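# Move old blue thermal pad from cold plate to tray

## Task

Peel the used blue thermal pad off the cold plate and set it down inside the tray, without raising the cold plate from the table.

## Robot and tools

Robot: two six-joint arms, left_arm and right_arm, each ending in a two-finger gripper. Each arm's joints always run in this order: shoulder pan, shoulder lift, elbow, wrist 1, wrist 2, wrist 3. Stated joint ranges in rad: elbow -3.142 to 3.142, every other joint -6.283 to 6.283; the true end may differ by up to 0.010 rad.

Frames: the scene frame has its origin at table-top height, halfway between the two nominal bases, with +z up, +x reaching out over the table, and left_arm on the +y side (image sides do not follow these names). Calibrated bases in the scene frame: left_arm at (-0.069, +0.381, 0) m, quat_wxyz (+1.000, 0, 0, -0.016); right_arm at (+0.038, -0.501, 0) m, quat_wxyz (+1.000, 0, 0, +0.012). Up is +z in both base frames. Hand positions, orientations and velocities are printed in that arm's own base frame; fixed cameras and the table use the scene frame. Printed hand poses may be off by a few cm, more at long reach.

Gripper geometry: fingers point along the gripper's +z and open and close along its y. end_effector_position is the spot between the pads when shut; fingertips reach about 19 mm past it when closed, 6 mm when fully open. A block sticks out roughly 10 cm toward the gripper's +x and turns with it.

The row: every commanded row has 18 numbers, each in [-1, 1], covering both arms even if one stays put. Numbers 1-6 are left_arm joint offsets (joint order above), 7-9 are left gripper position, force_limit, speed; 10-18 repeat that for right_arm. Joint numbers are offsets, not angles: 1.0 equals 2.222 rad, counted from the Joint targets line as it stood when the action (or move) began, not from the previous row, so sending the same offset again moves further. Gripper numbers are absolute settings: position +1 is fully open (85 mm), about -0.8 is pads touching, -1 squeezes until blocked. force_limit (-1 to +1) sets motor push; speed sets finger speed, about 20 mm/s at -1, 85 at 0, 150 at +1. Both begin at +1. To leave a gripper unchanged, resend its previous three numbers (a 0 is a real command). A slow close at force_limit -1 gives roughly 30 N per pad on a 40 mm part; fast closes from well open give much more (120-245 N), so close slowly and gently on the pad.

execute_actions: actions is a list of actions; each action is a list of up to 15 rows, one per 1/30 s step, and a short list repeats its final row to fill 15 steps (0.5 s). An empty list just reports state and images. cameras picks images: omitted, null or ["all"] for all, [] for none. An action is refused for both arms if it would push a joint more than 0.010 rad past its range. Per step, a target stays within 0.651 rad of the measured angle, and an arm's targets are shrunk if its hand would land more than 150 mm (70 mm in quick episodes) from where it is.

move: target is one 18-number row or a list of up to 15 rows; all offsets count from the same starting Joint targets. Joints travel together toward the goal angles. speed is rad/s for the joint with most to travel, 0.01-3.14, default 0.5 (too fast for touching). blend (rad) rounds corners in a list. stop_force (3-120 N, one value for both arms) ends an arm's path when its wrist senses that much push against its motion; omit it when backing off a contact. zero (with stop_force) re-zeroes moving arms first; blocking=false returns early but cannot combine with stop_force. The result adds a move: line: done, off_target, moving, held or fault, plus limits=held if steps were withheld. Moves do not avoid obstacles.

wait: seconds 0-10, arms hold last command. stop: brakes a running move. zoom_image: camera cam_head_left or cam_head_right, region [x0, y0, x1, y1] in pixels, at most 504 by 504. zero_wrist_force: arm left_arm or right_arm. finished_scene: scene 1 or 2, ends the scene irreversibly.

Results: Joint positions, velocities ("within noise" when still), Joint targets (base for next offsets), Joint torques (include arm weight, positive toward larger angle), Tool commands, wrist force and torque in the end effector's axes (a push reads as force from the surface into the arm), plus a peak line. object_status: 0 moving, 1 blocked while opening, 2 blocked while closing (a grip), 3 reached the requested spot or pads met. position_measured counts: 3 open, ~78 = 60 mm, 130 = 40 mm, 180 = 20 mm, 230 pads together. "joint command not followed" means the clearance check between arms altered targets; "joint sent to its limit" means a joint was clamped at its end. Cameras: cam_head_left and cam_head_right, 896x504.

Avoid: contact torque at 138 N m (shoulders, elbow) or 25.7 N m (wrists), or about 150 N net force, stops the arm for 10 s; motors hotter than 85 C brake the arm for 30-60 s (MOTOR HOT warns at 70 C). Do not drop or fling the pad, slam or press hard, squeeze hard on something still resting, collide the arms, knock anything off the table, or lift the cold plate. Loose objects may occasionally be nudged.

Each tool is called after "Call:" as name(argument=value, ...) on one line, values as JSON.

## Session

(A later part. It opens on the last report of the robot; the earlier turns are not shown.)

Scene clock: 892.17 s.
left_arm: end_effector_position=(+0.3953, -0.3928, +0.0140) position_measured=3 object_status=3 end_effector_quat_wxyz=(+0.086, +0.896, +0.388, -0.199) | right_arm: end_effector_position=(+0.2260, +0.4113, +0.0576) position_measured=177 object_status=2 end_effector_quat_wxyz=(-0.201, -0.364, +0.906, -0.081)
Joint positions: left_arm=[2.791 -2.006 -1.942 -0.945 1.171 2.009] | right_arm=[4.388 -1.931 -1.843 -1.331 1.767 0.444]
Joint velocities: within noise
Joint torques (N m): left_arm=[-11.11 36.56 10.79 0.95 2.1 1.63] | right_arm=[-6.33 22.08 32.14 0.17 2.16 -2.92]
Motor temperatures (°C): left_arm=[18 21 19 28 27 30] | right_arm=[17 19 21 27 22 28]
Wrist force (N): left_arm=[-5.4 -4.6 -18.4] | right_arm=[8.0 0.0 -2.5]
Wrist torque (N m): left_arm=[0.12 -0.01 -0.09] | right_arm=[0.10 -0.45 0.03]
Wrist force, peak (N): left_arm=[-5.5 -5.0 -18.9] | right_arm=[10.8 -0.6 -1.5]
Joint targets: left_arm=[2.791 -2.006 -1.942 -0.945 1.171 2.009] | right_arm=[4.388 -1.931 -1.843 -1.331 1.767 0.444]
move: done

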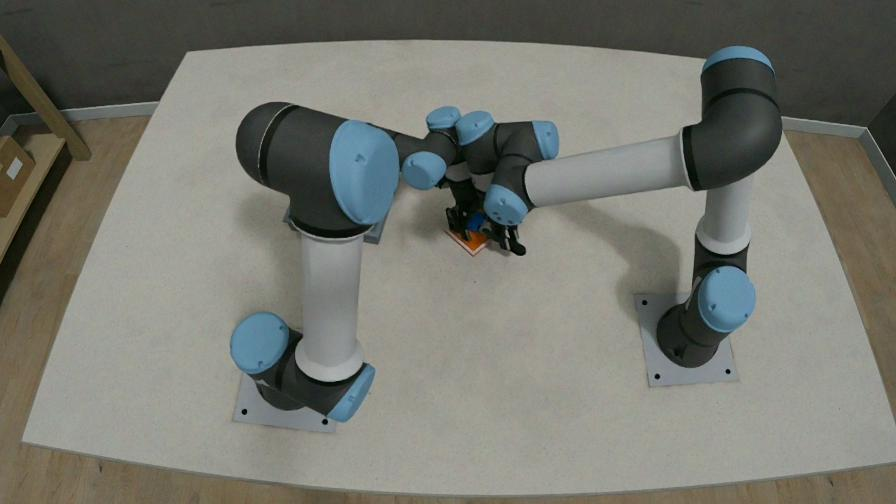

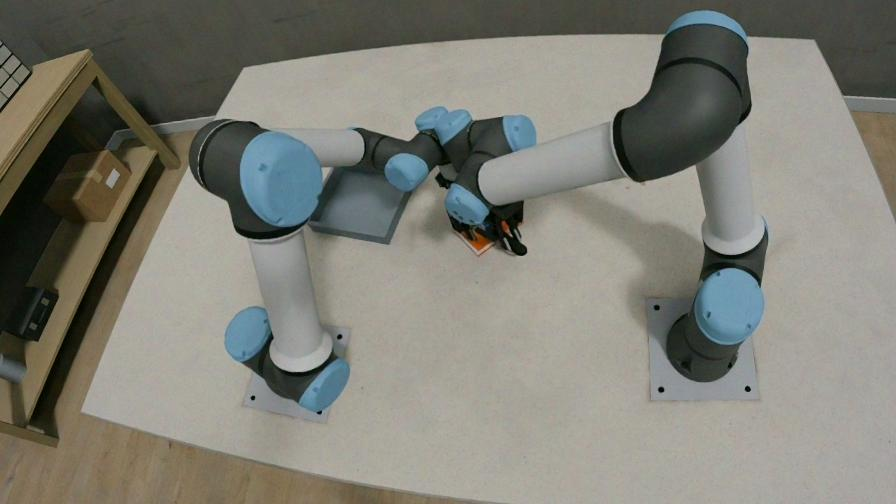

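Call:
move(target=[[0,0,0,0,0,0,1,0,0,0,0.0126,0.0098,-0.0224,0,0,-0.97,1,-1]], speed=0.03)

Call:
zoom_image(camera="cam_head_left", region=[440, 190, 540, 270])

Scene clock: 898.77 s.
left_arm: end_effector_position=(+0.3953, -0.3928, +0.0140) position_measured=3 object_status=3 end_effector_quat_wxyz=(+0.086, +0.896, +0.388, -0.199) | right_arm: end_effector_position=(+0.2260, +0.4113, +0.0775) position_measured=177 object_status=2 end_effector_quat_wxyz=(-0.201, -0.364, +0.906, -0.081)
Joint positions: left_arm=[2.791 -2.006 -1.942 -0.945 1.171 2.009] | right_arm=[4.388 -1.903 -1.821 -1.381 1.767 0.444]
Joint velocities: within noise
Joint torques (N m): left_arm=[-11.73 34.1 11.43 1.57 2.11 1.57] | right_arm=[-3.61 45.43 32.7 -1.59 1.91 -2.84]
Motor temperatures (°C): left_arm=[18 21 19 28 27 30] | right_arm=[17 19 21 27 22 28]
Wrist force (N): left_arm=[-5.5 -4.9 -18.6] | right_arm=[-0.5 0.3 -0.1]
Wrist torque (N m): left_arm=[0.08 0.00 -0.09] | right_arm=[0.06 0.07 0.02]
Wrist force, peak (N): left_arm=[-5.3 -4.8 -19.0] | right_arm=[8.3 -0.4 -3.0]
Joint targets: left_arm=[2.791 -2.006 -1.942 -0.945 1.171 2.009] | right_arm=[4.388 -1.903 -1.821 -1.381 1.767 0.444]
move: done

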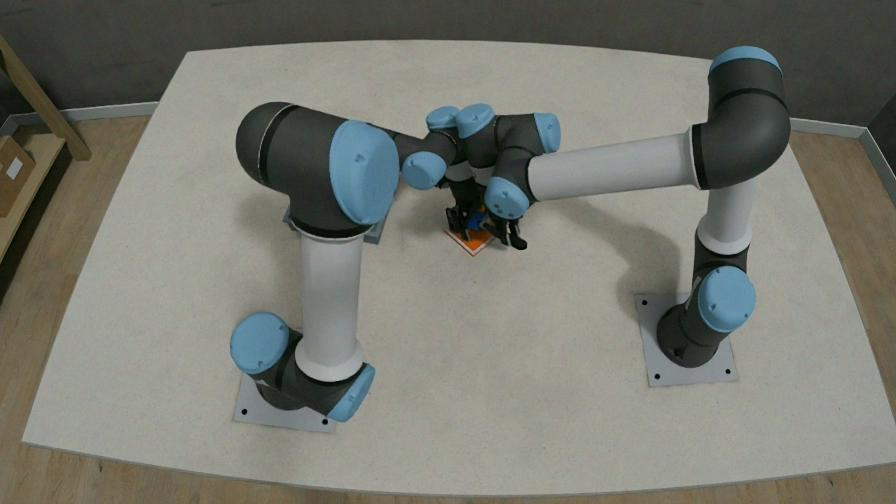

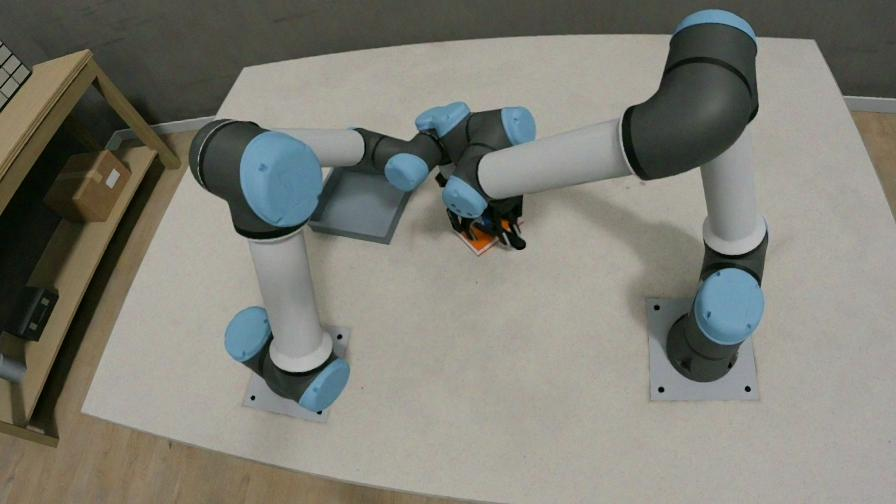

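Scaled by 5.040 from the camera's 896x504 image, which has a finer 1280x720 frame.

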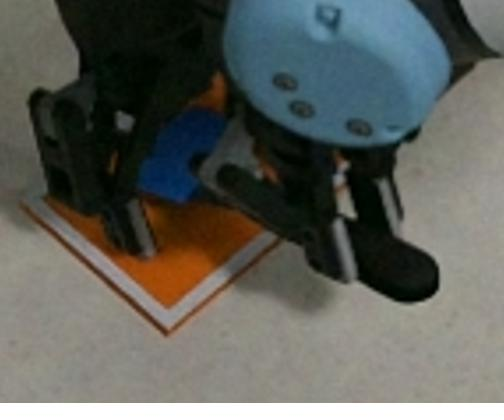

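Call:
move(target=[[0,0,0,0,0,0,1,0,0,0,0.0125,0.0097,-0.0222,0,0,-0.97,1,-1]], speed=0.03)

Call:
zoom_image(camera="cam_head_left", region=[440, 190, 540, 270])

Call:
zoom_image(camera="cam_head_right", region=[420, 180, 560, 280])

Scene clock: 903.73 s.
left_arm: end_effector_position=(+0.3953, -0.3928, +0.0140) position_measured=3 object_status=3 end_effector_quat_wxyz=(+0.086, +0.896, +0.388, -0.199) | right_arm: end_effector_position=(+0.2256, +0.4103, +0.0976) position_measured=177 object_status=2 end_effector_quat_wxyz=(-0.201, -0.364, +0.906, -0.081)
Joint positions: left_arm=[2.791 -2.006 -1.942 -0.945 1.171 2.009] | right_arm=[4.388 -1.875 -1.8 -1.43 1.767 0.444]
Joint velocities: within noise
Joint torques (N m): left_arm=[-10.18 34.23 12.2 1.91 2.03 1.86] | right_arm=[2.56 39.08 32.76 -1.51 1.8 -2.61]
Motor temperatures (°C): left_arm=[18 21 19 28 27 30] | right_arm=[17 19 21 27 22 28]
Wrist force (N): left_arm=[-5.3 -4.5 -18.2] | right_arm=[-0.8 0.2 -0.1]
Wrist torque (N m): left_arm=[0.13 -0.02 -0.09] | right_arm=[0.05 0.10 0.02]
Wrist force, peak (N): left_arm=[-5.3 -5.0 -18.9] | right_arm=[-0.9 0.4 0.3]
Joint targets: left_arm=[2.791 -2.006 -1.942 -0.945 1.171 2.009] | right_arm=[4.388 -1.875 -1.799 -1.430 1.767 0.444]
move: done

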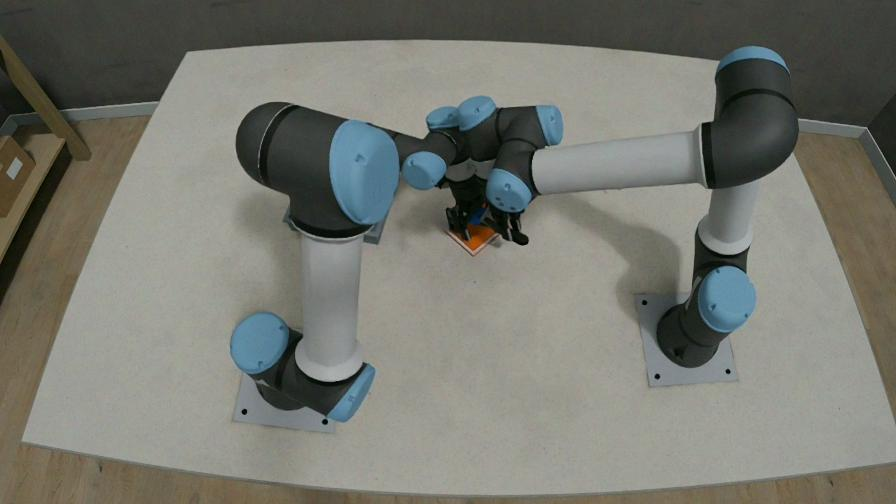

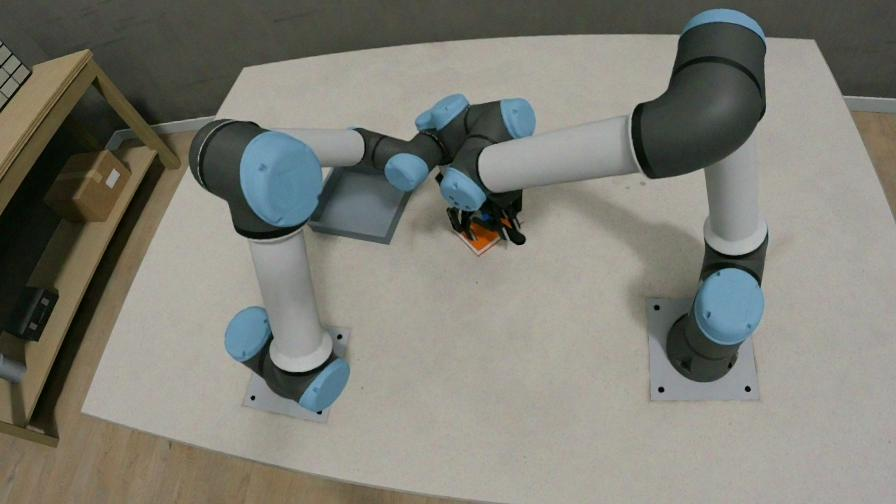

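Scaled by 5.040 from the camera's 896x504 image, which has a finer 1280x720 frame.

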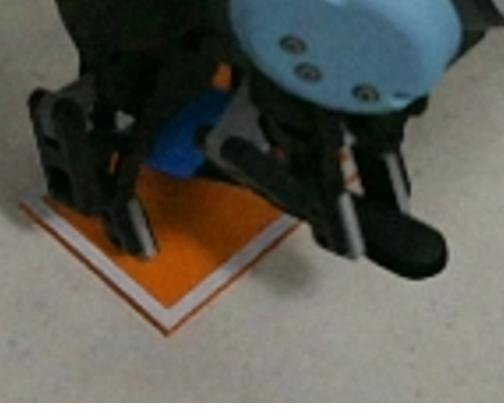

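Scaled by 3.600 from the camera's 896x504 image, which has a finer 1280x720 frame.

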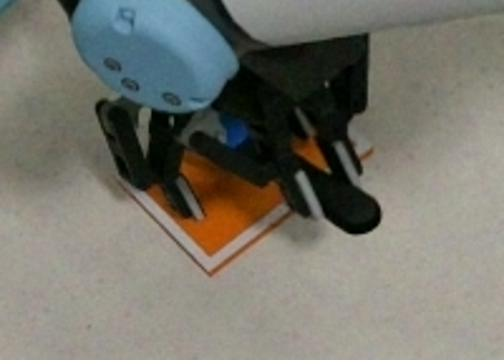

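Call:
move(target=[[0,0,0,0,0,0,1,0,0,0.0361,0.0568,-0.1318,0.1981,-0.0547,0.0526,-0.97,1,-1]], speed=0.1)

Call:
zoom_image(camera="cam_head_left", region=[420, 160, 560, 270])

Call:
zoom_image(camera="cam_head_right", region=[420, 160, 560, 270])

Scene clock: 926.03 s.
left_arm: end_effector_position=(+0.3953, -0.3928, +0.0140) position_measured=3 object_status=3 end_effector_quat_wxyz=(+0.086, +0.896, +0.388, -0.199) | right_arm: end_effector_position=(+0.2180, +0.4032, +0.0620) position_measured=177 object_status=2 end_effector_quat_wxyz=(-0.065, -0.371, +0.926, -0.026)
Joint positions: left_arm=[2.791 -2.006 -1.942 -0.945 1.171 2.009] | right_arm=[4.468 -1.749 -2.092 -0.991 1.646 0.561]
Joint velocities: within noise
Joint torques (N m): left_arm=[-10.91 33.35 13.82 3.93 2.22 1.67] | right_arm=[5.43 35.23 12.1 4.83 -2.05 3.14]
Motor temperatures (°C): left_arm=[18 21 19 28 27 30] | right_arm=[17 19 21 27 22 28]
Wrist force (N): left_arm=[-5.4 -4.9 -18.6] | right_arm=[-0.6 0.2 0.4]
Wrist torque (N m): left_arm=[0.08 -0.02 -0.09] | right_arm=[0.00 0.05 0.10]
Wrist force, peak (N): left_arm=[-5.5 -5.1 -18.8] | right_arm=[-0.6 0.1 1.0]
Joint targets: left_arm=[2.791 -2.006 -1.942 -0.945 1.171 2.009] | right_arm=[4.468 -1.749 -2.092 -0.990 1.646 0.561]
move: done

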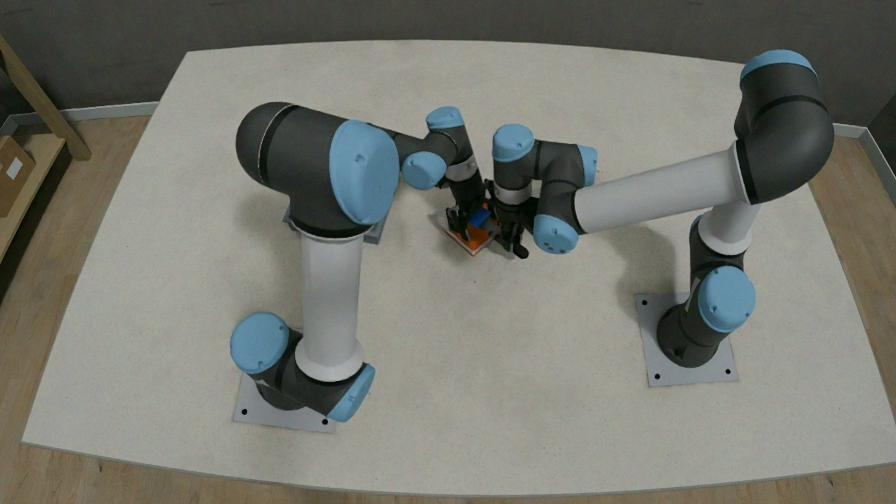

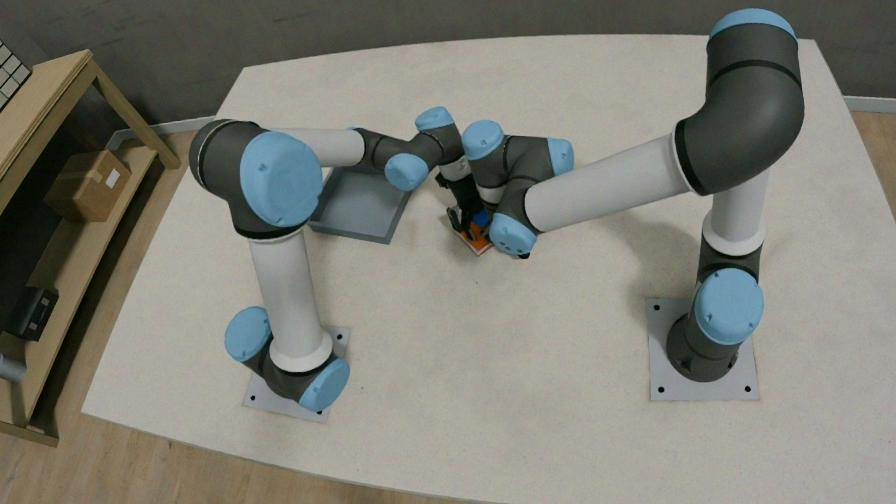

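Scaled by 3.600 from the camera's 896x504 image, which has a finer 1280x720 frame.

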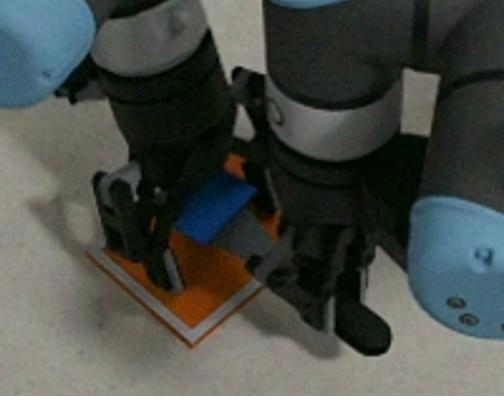

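Scaled by 3.600 from the camera's 896x504 image, which has a finer 1280x720 frame.

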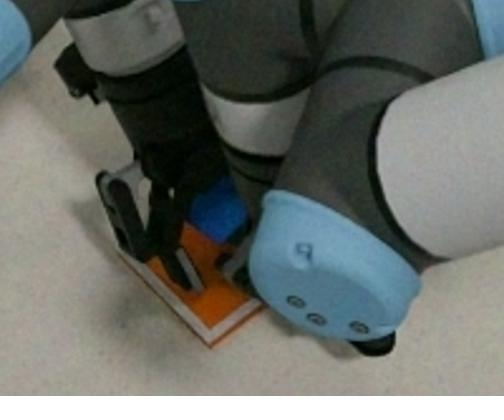

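Pad is on the blade. Retract it out.

Call:
move(target=[[0,0,0,0,0,0,1,0,0,0.0553,0.1003,-0.0918,-0.0040,0.0063,0.0550,-0.97,1,-1]], speed=0.06)

Call:
zoom_image(camera="cam_head_left", region=[440, 160, 580, 270])

Call:
zoom_image(camera="cam_head_right", region=[440, 160, 580, 270])

Scene clock: 933.87 s.
left_arm: end_effector_position=(+0.3953, -0.3928, +0.0140) position_measured=3 object_status=3 end_effector_quat_wxyz=(+0.086, +0.896, +0.388, -0.199) | right_arm: end_effector_position=(+0.1529, +0.3412, +0.0750) position_measured=177 object_status=2 end_effector_quat_wxyz=(-0.065, -0.371, +0.926, -0.026)
Joint positions: left_arm=[2.791 -2.006 -1.942 -0.945 1.171 2.009] | right_arm=[4.591 -1.526 -2.296 -0.999 1.659 0.683]
Joint velocities: within noise
Joint torques (N m): left_arm=[-10.95 32.83 13.89 4.4 2.25 1.81] | right_arm=[4.54 24.69 12.81 -0.35 2.51 2.87]
Motor temperatures (°C): left_arm=[18 21 19 28 27 30] | right_arm=[17 19 21 27 22 28]
Wrist force (N): left_arm=[-5.1 -4.7 -18.4] | right_arm=[-0.5 0.1 0.6]
Wrist torque (N m): left_arm=[0.10 -0.05 -0.09] | right_arm=[-0.01 0.04 0.09]
Wrist force, peak (N): left_arm=[-5.1 -5.0 -18.9] | right_arm=[-0.8 0.3 0.7]
Joint targets: left_arm=[2.791 -2.006 -1.942 -0.945 1.171 2.009] | right_arm=[4.591 -1.526 -2.296 -0.999 1.660 0.683]
move: done

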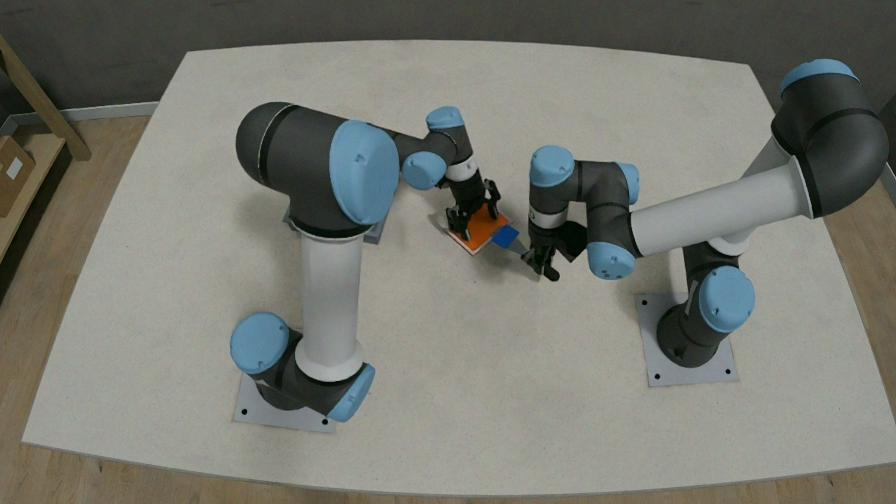

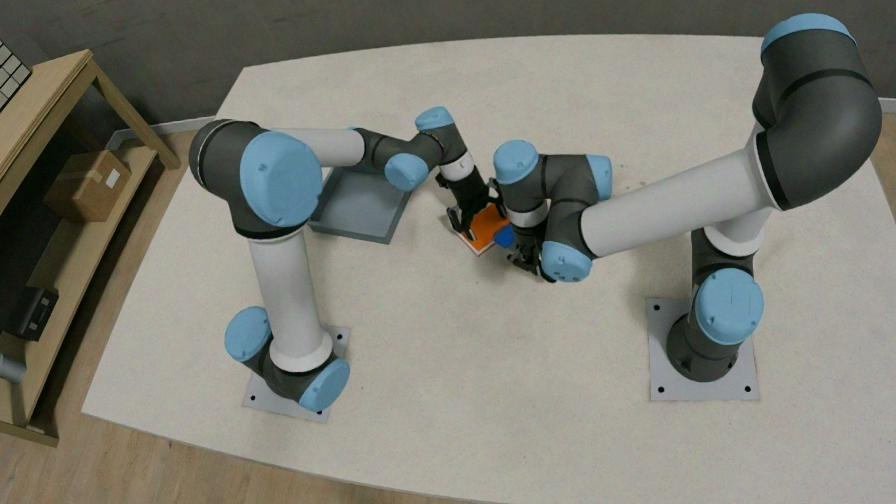

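Scaled by 3.600 from the camera's 896x504 image, which has a finer 1280x720 frame.

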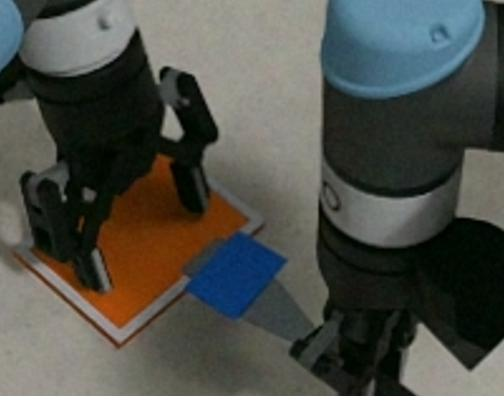

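Scaled by 3.600 from the camera's 896x504 image, which has a finer 1280x720 frame.

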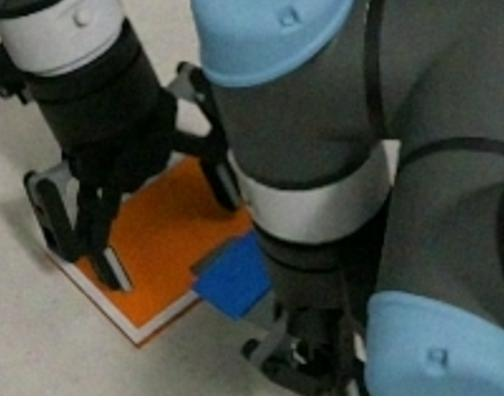

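Call:
move(target=[[0,0.0405,0.0153,-0.0558,0,0,1,0,0,0,0,0,0,0,0,-0.97,1,-1],[0,0.1103,0.1013,-0.2117,0,0,1,0,0,0,0,0,0,0,0,-0.97,1,-1],[0.5400,0.1103,0.1013,-0.2117,0,0,1,0,0,0.0289,0.1029,0.0334,-0.0875,-0.0398,0.0311,-0.97,1,-1]], speed=[0.1,0.3,0.4])

Call:
zoom_image(camera="cam_head_left", region=[440, 160, 580, 270])

Scene clock: 958.40 s.
left_arm: end_effector_position=(+0.5094, +0.2257, +0.1996) position_measured=3 object_status=3 end_effector_quat_wxyz=(+0.183, +0.520, +0.826, -0.116) | right_arm: end_effector_position=(+0.1529, +0.3412, +0.1700) position_measured=177 object_status=2 end_effector_quat_wxyz=(+0.000, -0.372, +0.928, +0.000)
Joint positions: left_arm=[3.991 -1.761 -1.717 -1.416 1.171 2.009] | right_arm=[4.656 -1.297 -2.222 -1.193 1.571 0.752]
Joint velocities: within noise
Joint torques (N m): left_arm=[13.57 41.29 24.65 0.71 -3.06 1.89] | right_arm=[5.98 19.43 35.07 -0.07 -1.85 3.02]
Motor temperatures (°C): left_arm=[18 21 19 28 27 30] | right_arm=[17 19 21 27 22 28]
Wrist force (N): left_arm=[0.3 -0.5 0.4] | right_arm=[-0.7 -0.2 1.0]
Wrist torque (N m): left_arm=[0.00 -0.15 -0.04] | right_arm=[-0.06 0.07 0.14]
Wrist force, peak (N): left_arm=[-5.6 -4.9 -18.8] | right_arm=[-0.7 -0.2 1.0]
Joint targets: left_arm=[3.991 -1.761 -1.717 -1.416 1.171 2.009] | right_arm=[4.656 -1.297 -2.222 -1.194 1.571 0.752]
move: done

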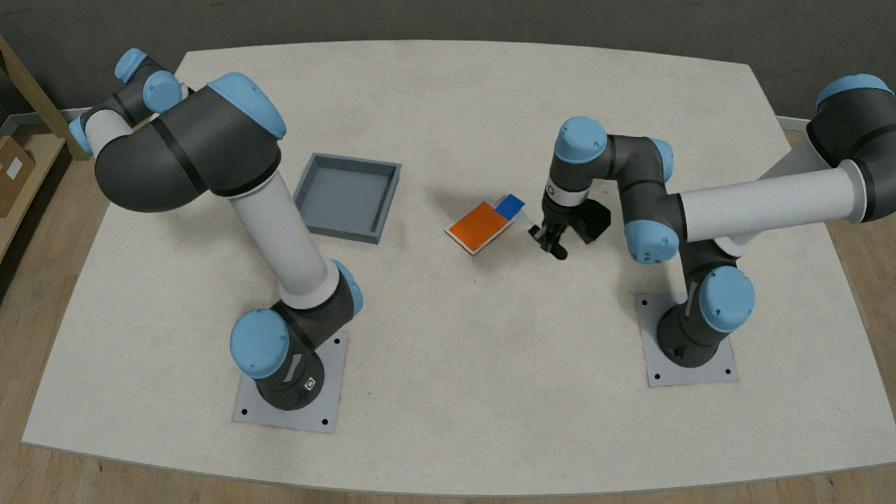

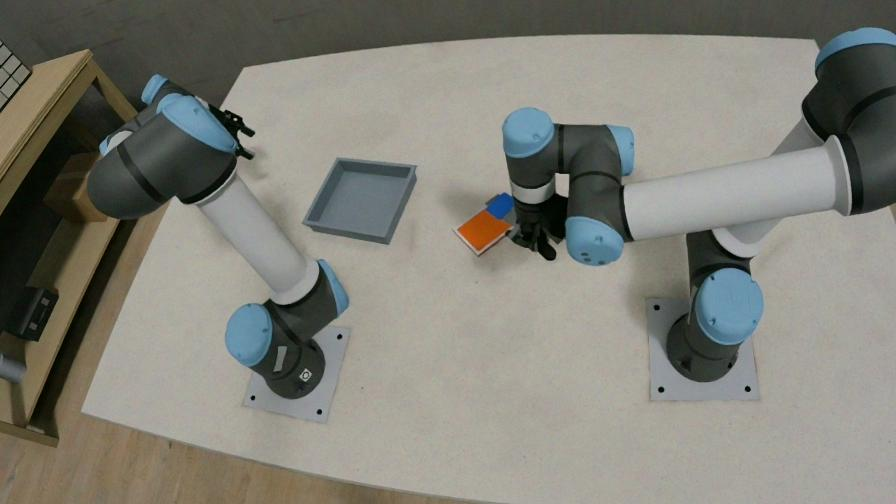

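Scaled by 3.600 from the camera's 896x504 image, which has a finer 1280x720 frame.

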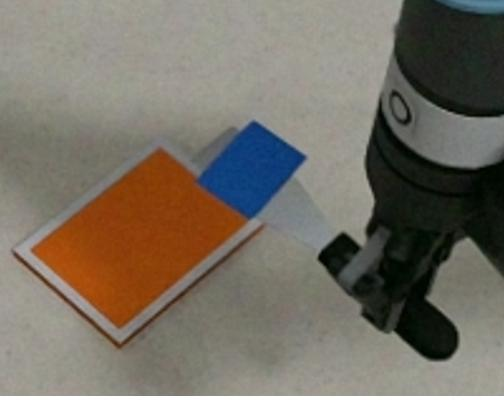

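Call:
move(target=[[0,0,0,0,0,0,1,0,0,-0.0937,-0.3950,0.4664,-0.0713,0,-0.0934,-0.97,1,-1]], speed=0.15)

Call:
zoom_image(camera="cam_head_left", region=[280, 110, 480, 260])

Call:
zoom_image(camera="cam_head_right", region=[280, 110, 480, 260])

Scene clock: 973.03 s.
left_arm: end_effector_position=(+0.5093, +0.2259, +0.1996) position_measured=3 object_status=3 end_effector_quat_wxyz=(+0.183, +0.520, +0.826, -0.116) | right_arm: end_effector_position=(+0.3181, +0.6636, +0.1701) position_measured=177 object_status=2 end_effector_quat_wxyz=(+0.000, -0.371, +0.929, +0.000)
Joint positions: left_arm=[3.991 -1.761 -1.717 -1.416 1.171 2.009] | right_arm=[4.447 -2.175 -1.186 -1.352 1.571 0.545]
Joint velocities: within noise
Joint torques (N m): left_arm=[11.8 38.45 19.49 2.82 -3.16 1.65] | right_arm=[-6.76 38.22 34.65 0.01 -1.63 -2.99]
Motor temperatures (°C): left_arm=[18 21 19 28 27 30] | right_arm=[17 19 21 27 22 28]
Wrist force (N): left_arm=[0.5 -0.6 0.6] | right_arm=[-0.7 -0.1 0.9]
Wrist torque (N m): left_arm=[-0.01 -0.17 -0.04] | right_arm=[-0.03 0.08 0.15]
Wrist force, peak (N): left_arm=[0.5 -0.9 0.7] | right_arm=[-0.8 -0.3 1.3]
Joint targets: left_arm=[3.991 -1.761 -1.717 -1.416 1.171 2.009] | right_arm=[4.447 -2.175 -1.186 -1.352 1.571 0.545]
move: done

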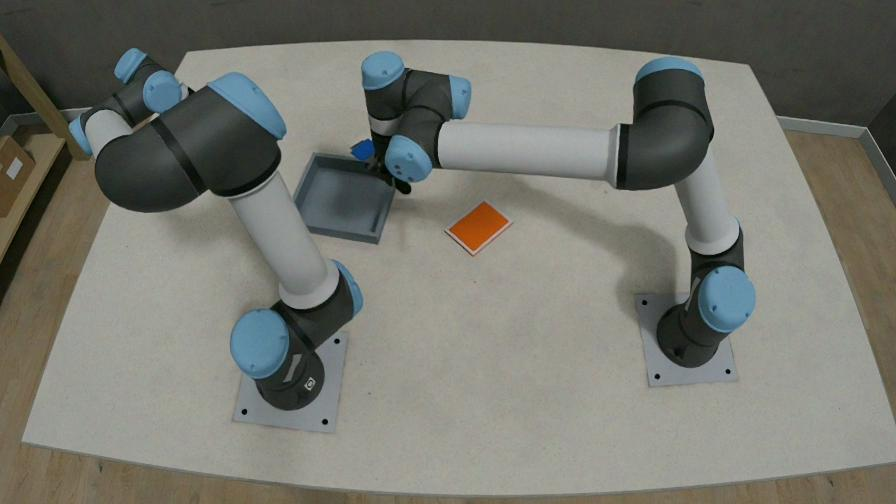

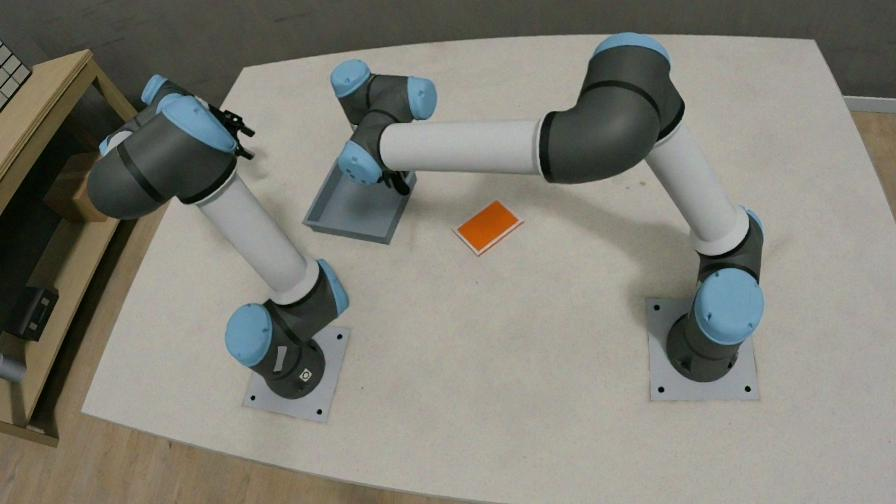

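Scaled by 2.520 from the camera's 896x504 image, which has a finer 1280x720 frame.

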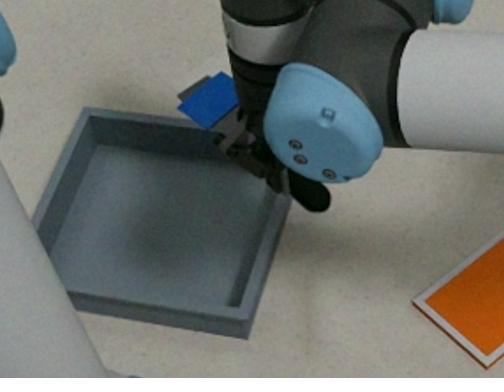

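Scaled by 2.520 from the camera's 896x504 image, which has a finer 1280x720 frame.

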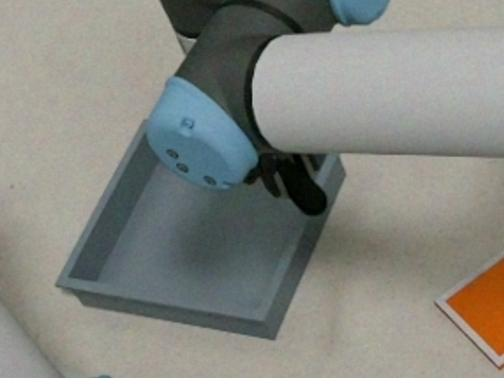

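Call:
move(target=[[0,0,0,0,0,0,1,0,0,0.0104,-0.1460,0.2148,-0.2025,0.0831,-0.0026,-0.97,1,-1]], speed=0.15)

Call:
zoom_image(camera="cam_head_left", region=[280, 110, 480, 260])

Call:
zoom_image(camera="cam_head_right", region=[280, 110, 480, 260])

Scene clock: 1002.80 s.
left_arm: end_effector_position=(+0.5093, +0.2259, +0.1996) position_measured=3 object_status=3 end_effector_quat_wxyz=(+0.183, +0.520, +0.826, -0.116) | right_arm: end_effector_position=(+0.2640, +0.7104, +0.1205) position_measured=177 object_status=2 end_effector_quat_wxyz=(-0.161, -0.366, +0.914, -0.064)
Joint positions: left_arm=[3.991 -1.761 -1.717 -1.416 1.171 2.009] | right_arm=[4.47 -2.499 -0.709 -1.802 1.756 0.539]
Joint velocities: within noise
Joint torques (N m): left_arm=[8.08 32.59 24.65 4.68 -2.94 1.57] | right_arm=[6.4 47.33 36.03 -0.72 3 -2.83]
Motor temperatures (°C): left_arm=[18 21 19 28 27 30] | right_arm=[17 19 21 27 22 28]
Wrist force (N): left_arm=[0.1 -0.6 0.5] | right_arm=[-0.5 -0.1 0.2]
Wrist torque (N m): left_arm=[-0.02 -0.11 -0.03] | right_arm=[-0.04 0.05 0.06]
Wrist force, peak (N): left_arm=[0.5 -0.6 0.8] | right_arm=[-0.6 -0.3 1.4]
Joint targets: left_arm=[3.991 -1.761 -1.717 -1.416 1.171 2.009] | right_arm=[4.470 -2.499 -0.709 -1.802 1.756 0.539]
move: done

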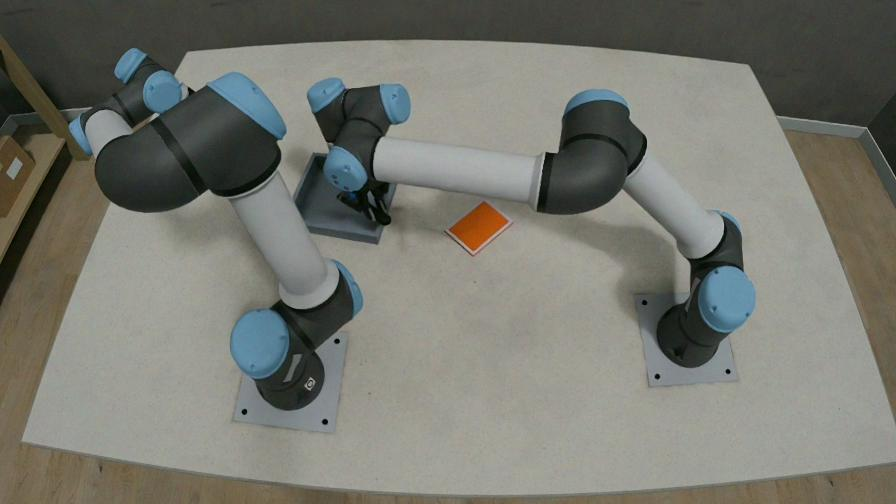

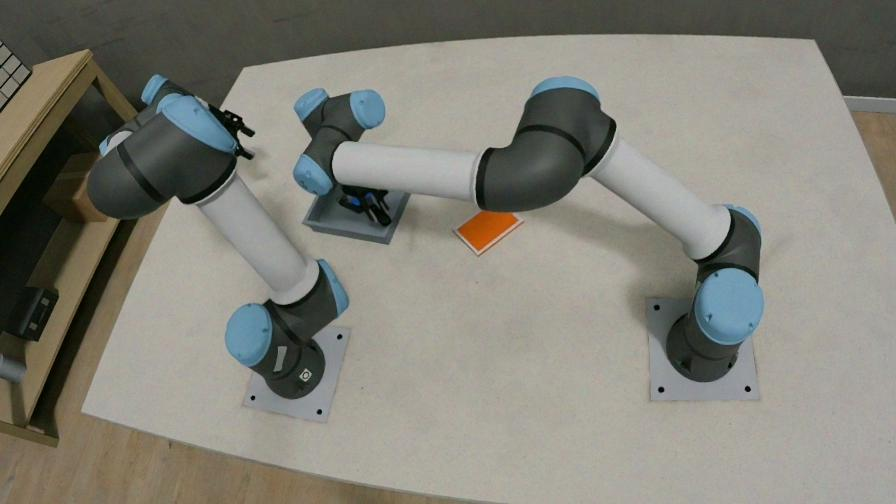

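Scaled by 2.520 from the camera's 896x504 image, which has a finer 1280x720 frame.

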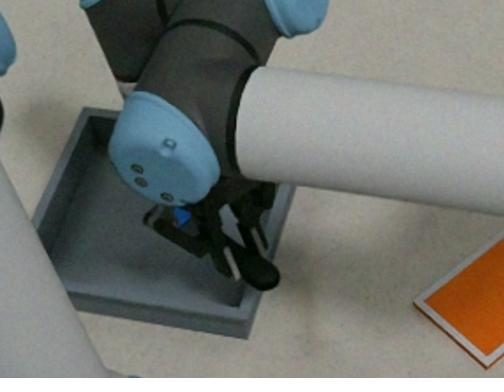

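Scaled by 2.520 from the camera's 896x504 image, which has a finer 1280x720 frame.

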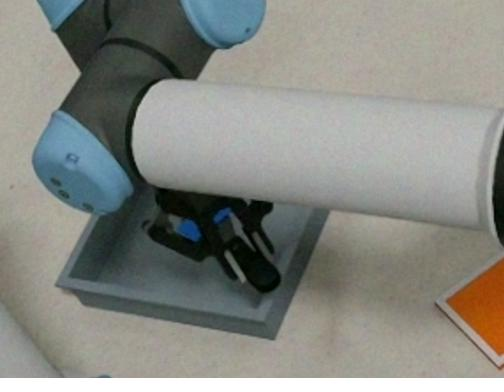

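Call:
move(target=[[0,0,0,0,0,0,1,0,0,-0.0068,-0.0374,0.0471,0.0232,-0.0221,-0.0011,-0.97,1,-1]], speed=0.06)

Call:
zoom_image(camera="cam_head_left", region=[280, 110, 480, 260])

Call:
zoom_image(camera="cam_head_right", region=[280, 110, 480, 260])

Scene clock: 1016.90 s.
left_arm: end_effector_position=(+0.5093, +0.2259, +0.1996) position_measured=3 object_status=3 end_effector_quat_wxyz=(+0.183, +0.520, +0.826, -0.116) | right_arm: end_effector_position=(+0.2967, +0.7415, +0.1001) position_measured=177 object_status=2 end_effector_quat_wxyz=(-0.121, -0.369, +0.920, -0.049)
Joint positions: left_arm=[3.991 -1.761 -1.717 -1.416 1.171 2.009] | right_arm=[4.455 -2.582 -0.604 -1.751 1.707 0.537]
Joint velocities: within noise
Joint torques (N m): left_arm=[6.6 29.54 27.46 4.3 -2.9 1.46] | right_arm=[-6.85 50.58 36.82 5.01 -1.52 -3.19]
Motor temperatures (°C): left_arm=[18 21 19 28 27 30] | right_arm=[17 19 21 27 22 28]
Wrist force (N): left_arm=[0.3 -0.6 0.5] | right_arm=[-0.5 0.1 0.3]
Wrist torque (N m): left_arm=[-0.02 -0.14 -0.04] | right_arm=[0.00 0.06 0.08]
Wrist force, peak (N): left_arm=[0.6 -0.7 0.8] | right_arm=[-0.9 -0.3 0.0]
Joint targets: left_arm=[3.991 -1.761 -1.717 -1.416 1.171 2.009] | right_arm=[4.455 -2.582 -0.604 -1.750 1.707 0.537]
move: done

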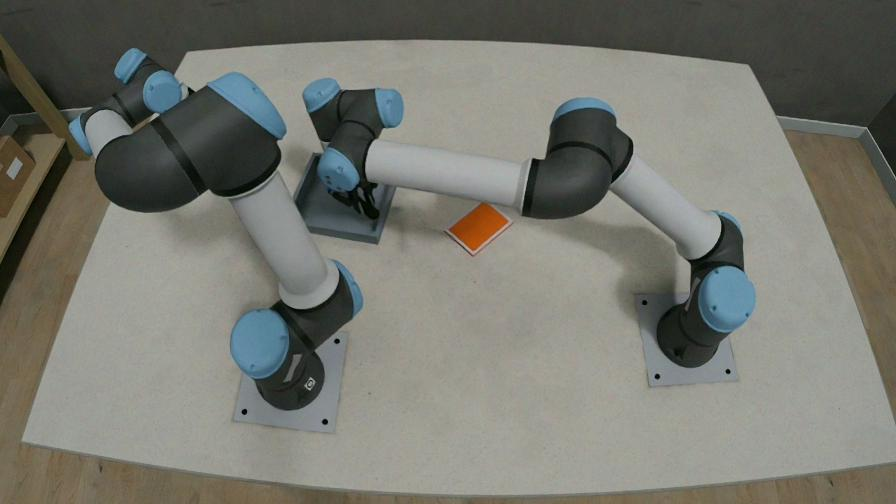

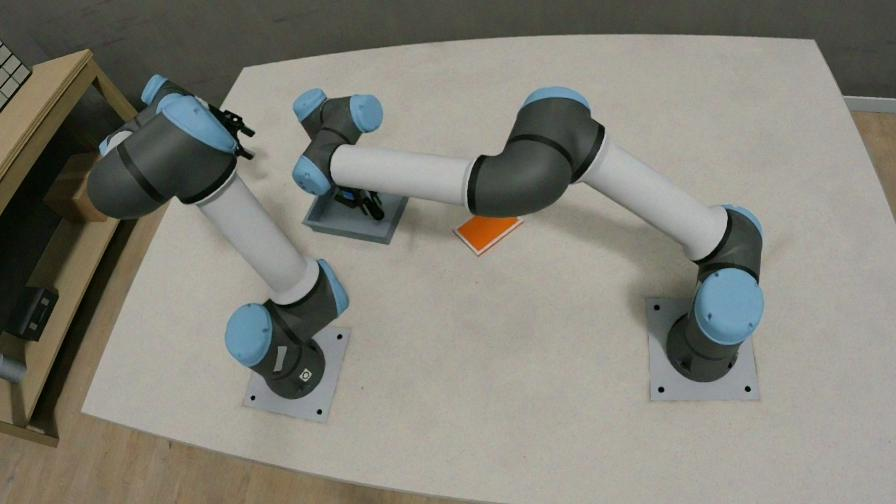

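Scaled by 2.520 from the camera's 896x504 image, which has a finer 1280x720 frame.

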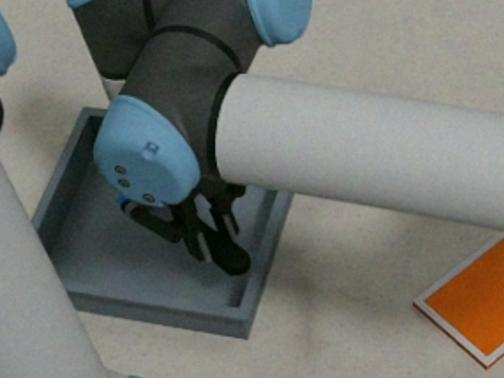

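Scaled by 2.520 from the camera's 896x504 image, which has a finer 1280x720 frame.

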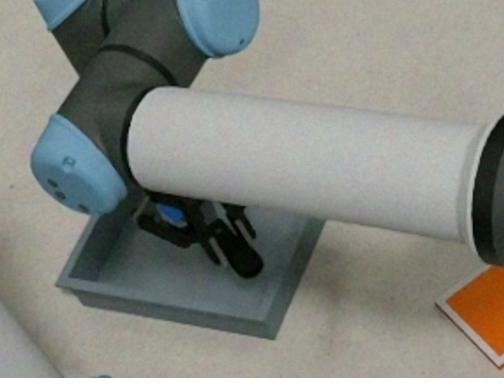

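Call:
move(target=[[0,0,0,0,0,0,1,0,0,-0.0414,0.0306,-0.1413,0.2057,0.1452,-0.0034,-0.97,1,-1]], speed=0.12)

Call:
zoom_image(camera="cam_head_left", region=[280, 110, 480, 260])

Call:
zoom_image(camera="cam_head_right", region=[280, 110, 480, 260])

Scene clock: 1051.33 s.
left_arm: end_effector_position=(+0.5093, +0.2259, +0.1996) position_measured=3 object_status=3 end_effector_quat_wxyz=(+0.183, +0.520, +0.826, -0.116) | right_arm: end_effector_position=(+0.2976, +0.7606, +0.0678) position_measured=177 object_status=2 end_effector_quat_wxyz=(-0.179, -0.329, +0.917, +0.141)
Joint positions: left_arm=[3.991 -1.761 -1.717 -1.416 1.171 2.009] | right_arm=[4.363 -2.514 -0.918 -1.294 2.029 0.529]
Joint velocities: within noise
Joint torques (N m): left_arm=[3.25 25.95 26.82 4.07 -2.89 1.37] | right_arm=[-6.14 67.99 15.72 5.68 3.49 -2.93]
Motor temperatures (°C): left_arm=[18 21 19 28 27 30] | right_arm=[17 19 21 27 22 28]
Wrist force (N): left_arm=[0.3 -0.4 0.7] | right_arm=[-0.7 -0.2 0.6]
Wrist torque (N m): left_arm=[0.00 -0.15 -0.03] | right_arm=[-0.07 0.09 0.06]
Wrist force, peak (N): left_arm=[0.5 -1.0 0.6] | right_arm=[-0.8 -0.3 0.8]
Joint targets: left_arm=[3.991 -1.761 -1.717 -1.416 1.171 2.009] | right_arm=[4.363 -2.514 -0.918 -1.293 2.029 0.529]
move: done

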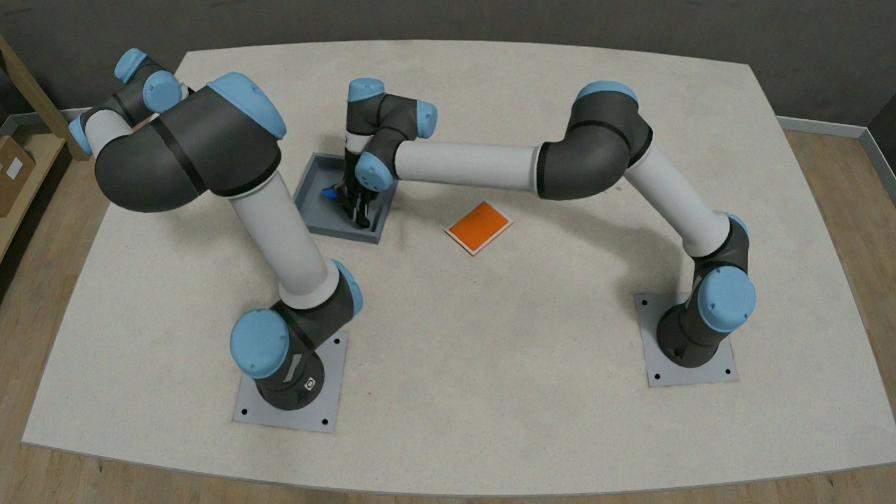

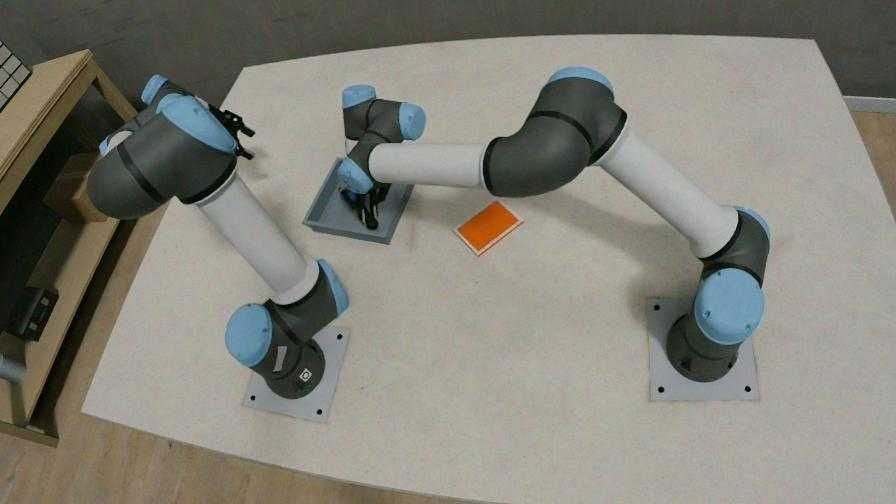

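Scaled by 2.520 from the camera's 896x504 image, which has a finer 1280x720 frame.

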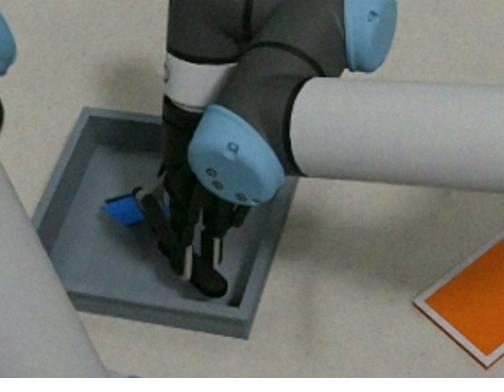

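Scaled by 2.520 from the camera's 896x504 image, which has a finer 1280x720 frame.

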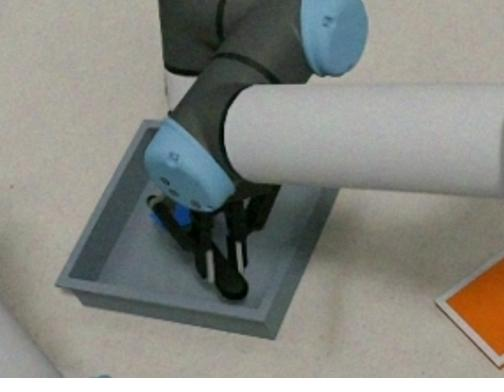

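Call:
move(target=[[0,0,0,0,0,0,1,0,0,-0.0414,0.0306,-0.1413,0.2056,0.1452,-0.0034,-0.97,1,-1]], speed=0.12)

Call:
zoom_image(camera="cam_head_left", region=[280, 110, 480, 260])

Call:
zoom_image(camera="cam_head_right", region=[280, 110, 480, 260])

Scene clock: 1058.63 s.
left_arm: end_effector_position=(+0.5093, +0.2259, +0.1996) position_measured=3 object_status=3 end_effector_quat_wxyz=(+0.183, +0.520, +0.826, -0.116) | right_arm: end_effector_position=(+0.2972, +0.7411, +0.0748) position_measured=177 object_status=2 end_effector_quat_wxyz=(-0.217, -0.311, +0.867, +0.324)
Joint positions: left_arm=[3.991 -1.761 -1.717 -1.416 1.171 2.009] | right_arm=[4.271 -2.446 -1.232 -0.837 2.352 0.522]
Joint velocities: within noise
Joint torques (N m): left_arm=[3.12 26.34 26.72 3.47 -2.98 1.63] | right_arm=[-4.5 63.56 15.68 5.95 4.02 -3.05]
Motor temperatures (°C): left_arm=[18 21 19 28 27 30] | right_arm=[17 19 21 27 22 28]
Wrist force (N): left_arm=[0.4 -0.5 0.6] | right_arm=[-0.5 -0.5 1.2]
Wrist torque (N m): left_arm=[0.00 -0.16 -0.03] | right_arm=[-0.12 0.03 0.06]
Wrist force, peak (N): left_arm=[0.4 -0.9 0.7] | right_arm=[-0.8 -0.6 1.3]
Joint targets: left_arm=[3.991 -1.761 -1.717 -1.416 1.171 2.009] | right_arm=[4.271 -2.446 -1.232 -0.836 2.352 0.522]
move: done

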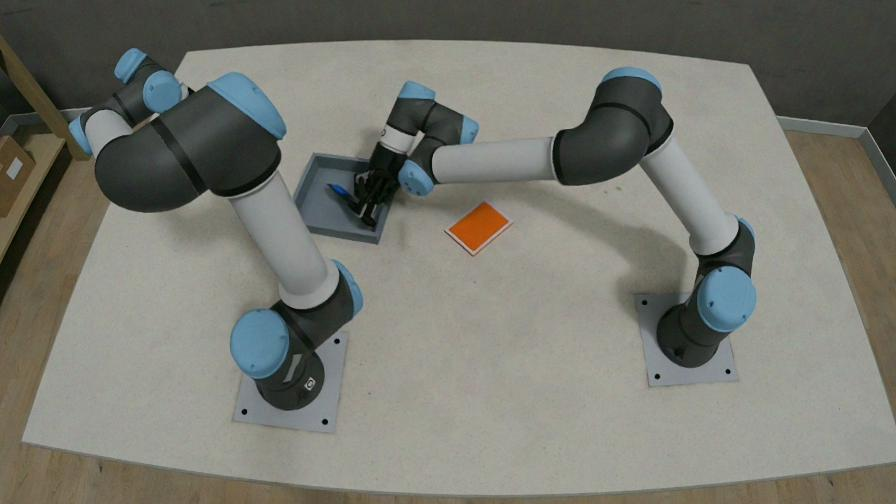

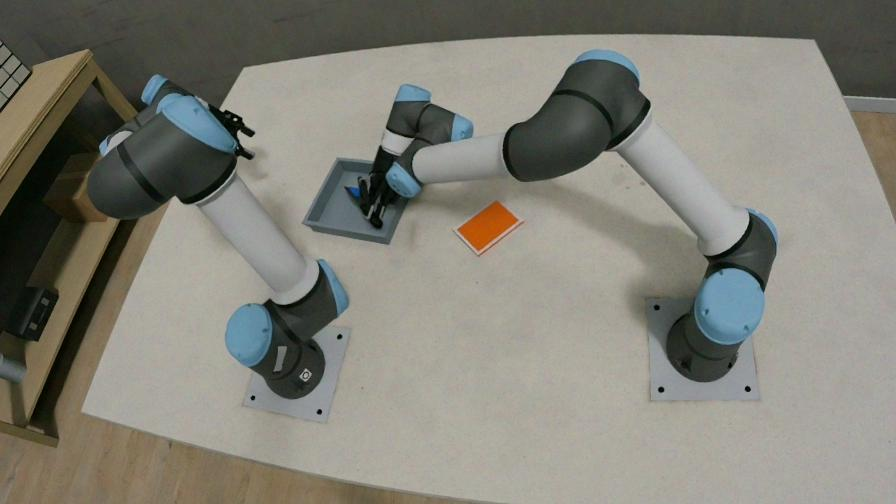

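Scaled by 2.520 from the camera's 896x504 image, which has a finer 1280x720 frame.

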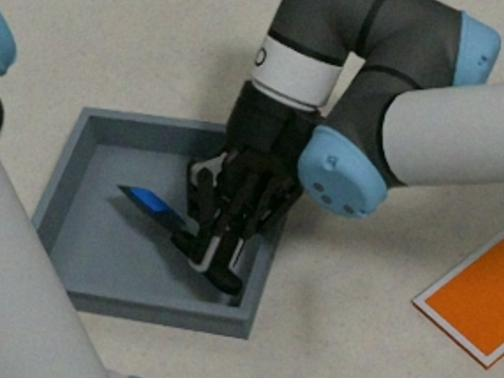

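Scaled by 2.520 from the camera's 896x504 image, which has a finer 1280x720 frame.

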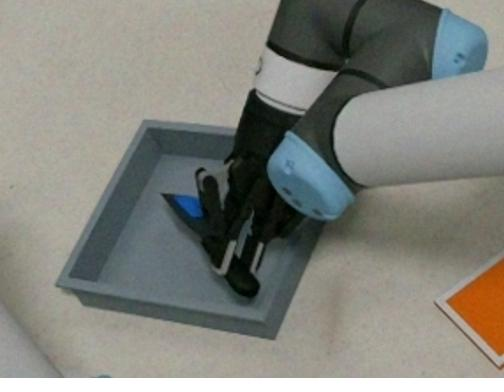

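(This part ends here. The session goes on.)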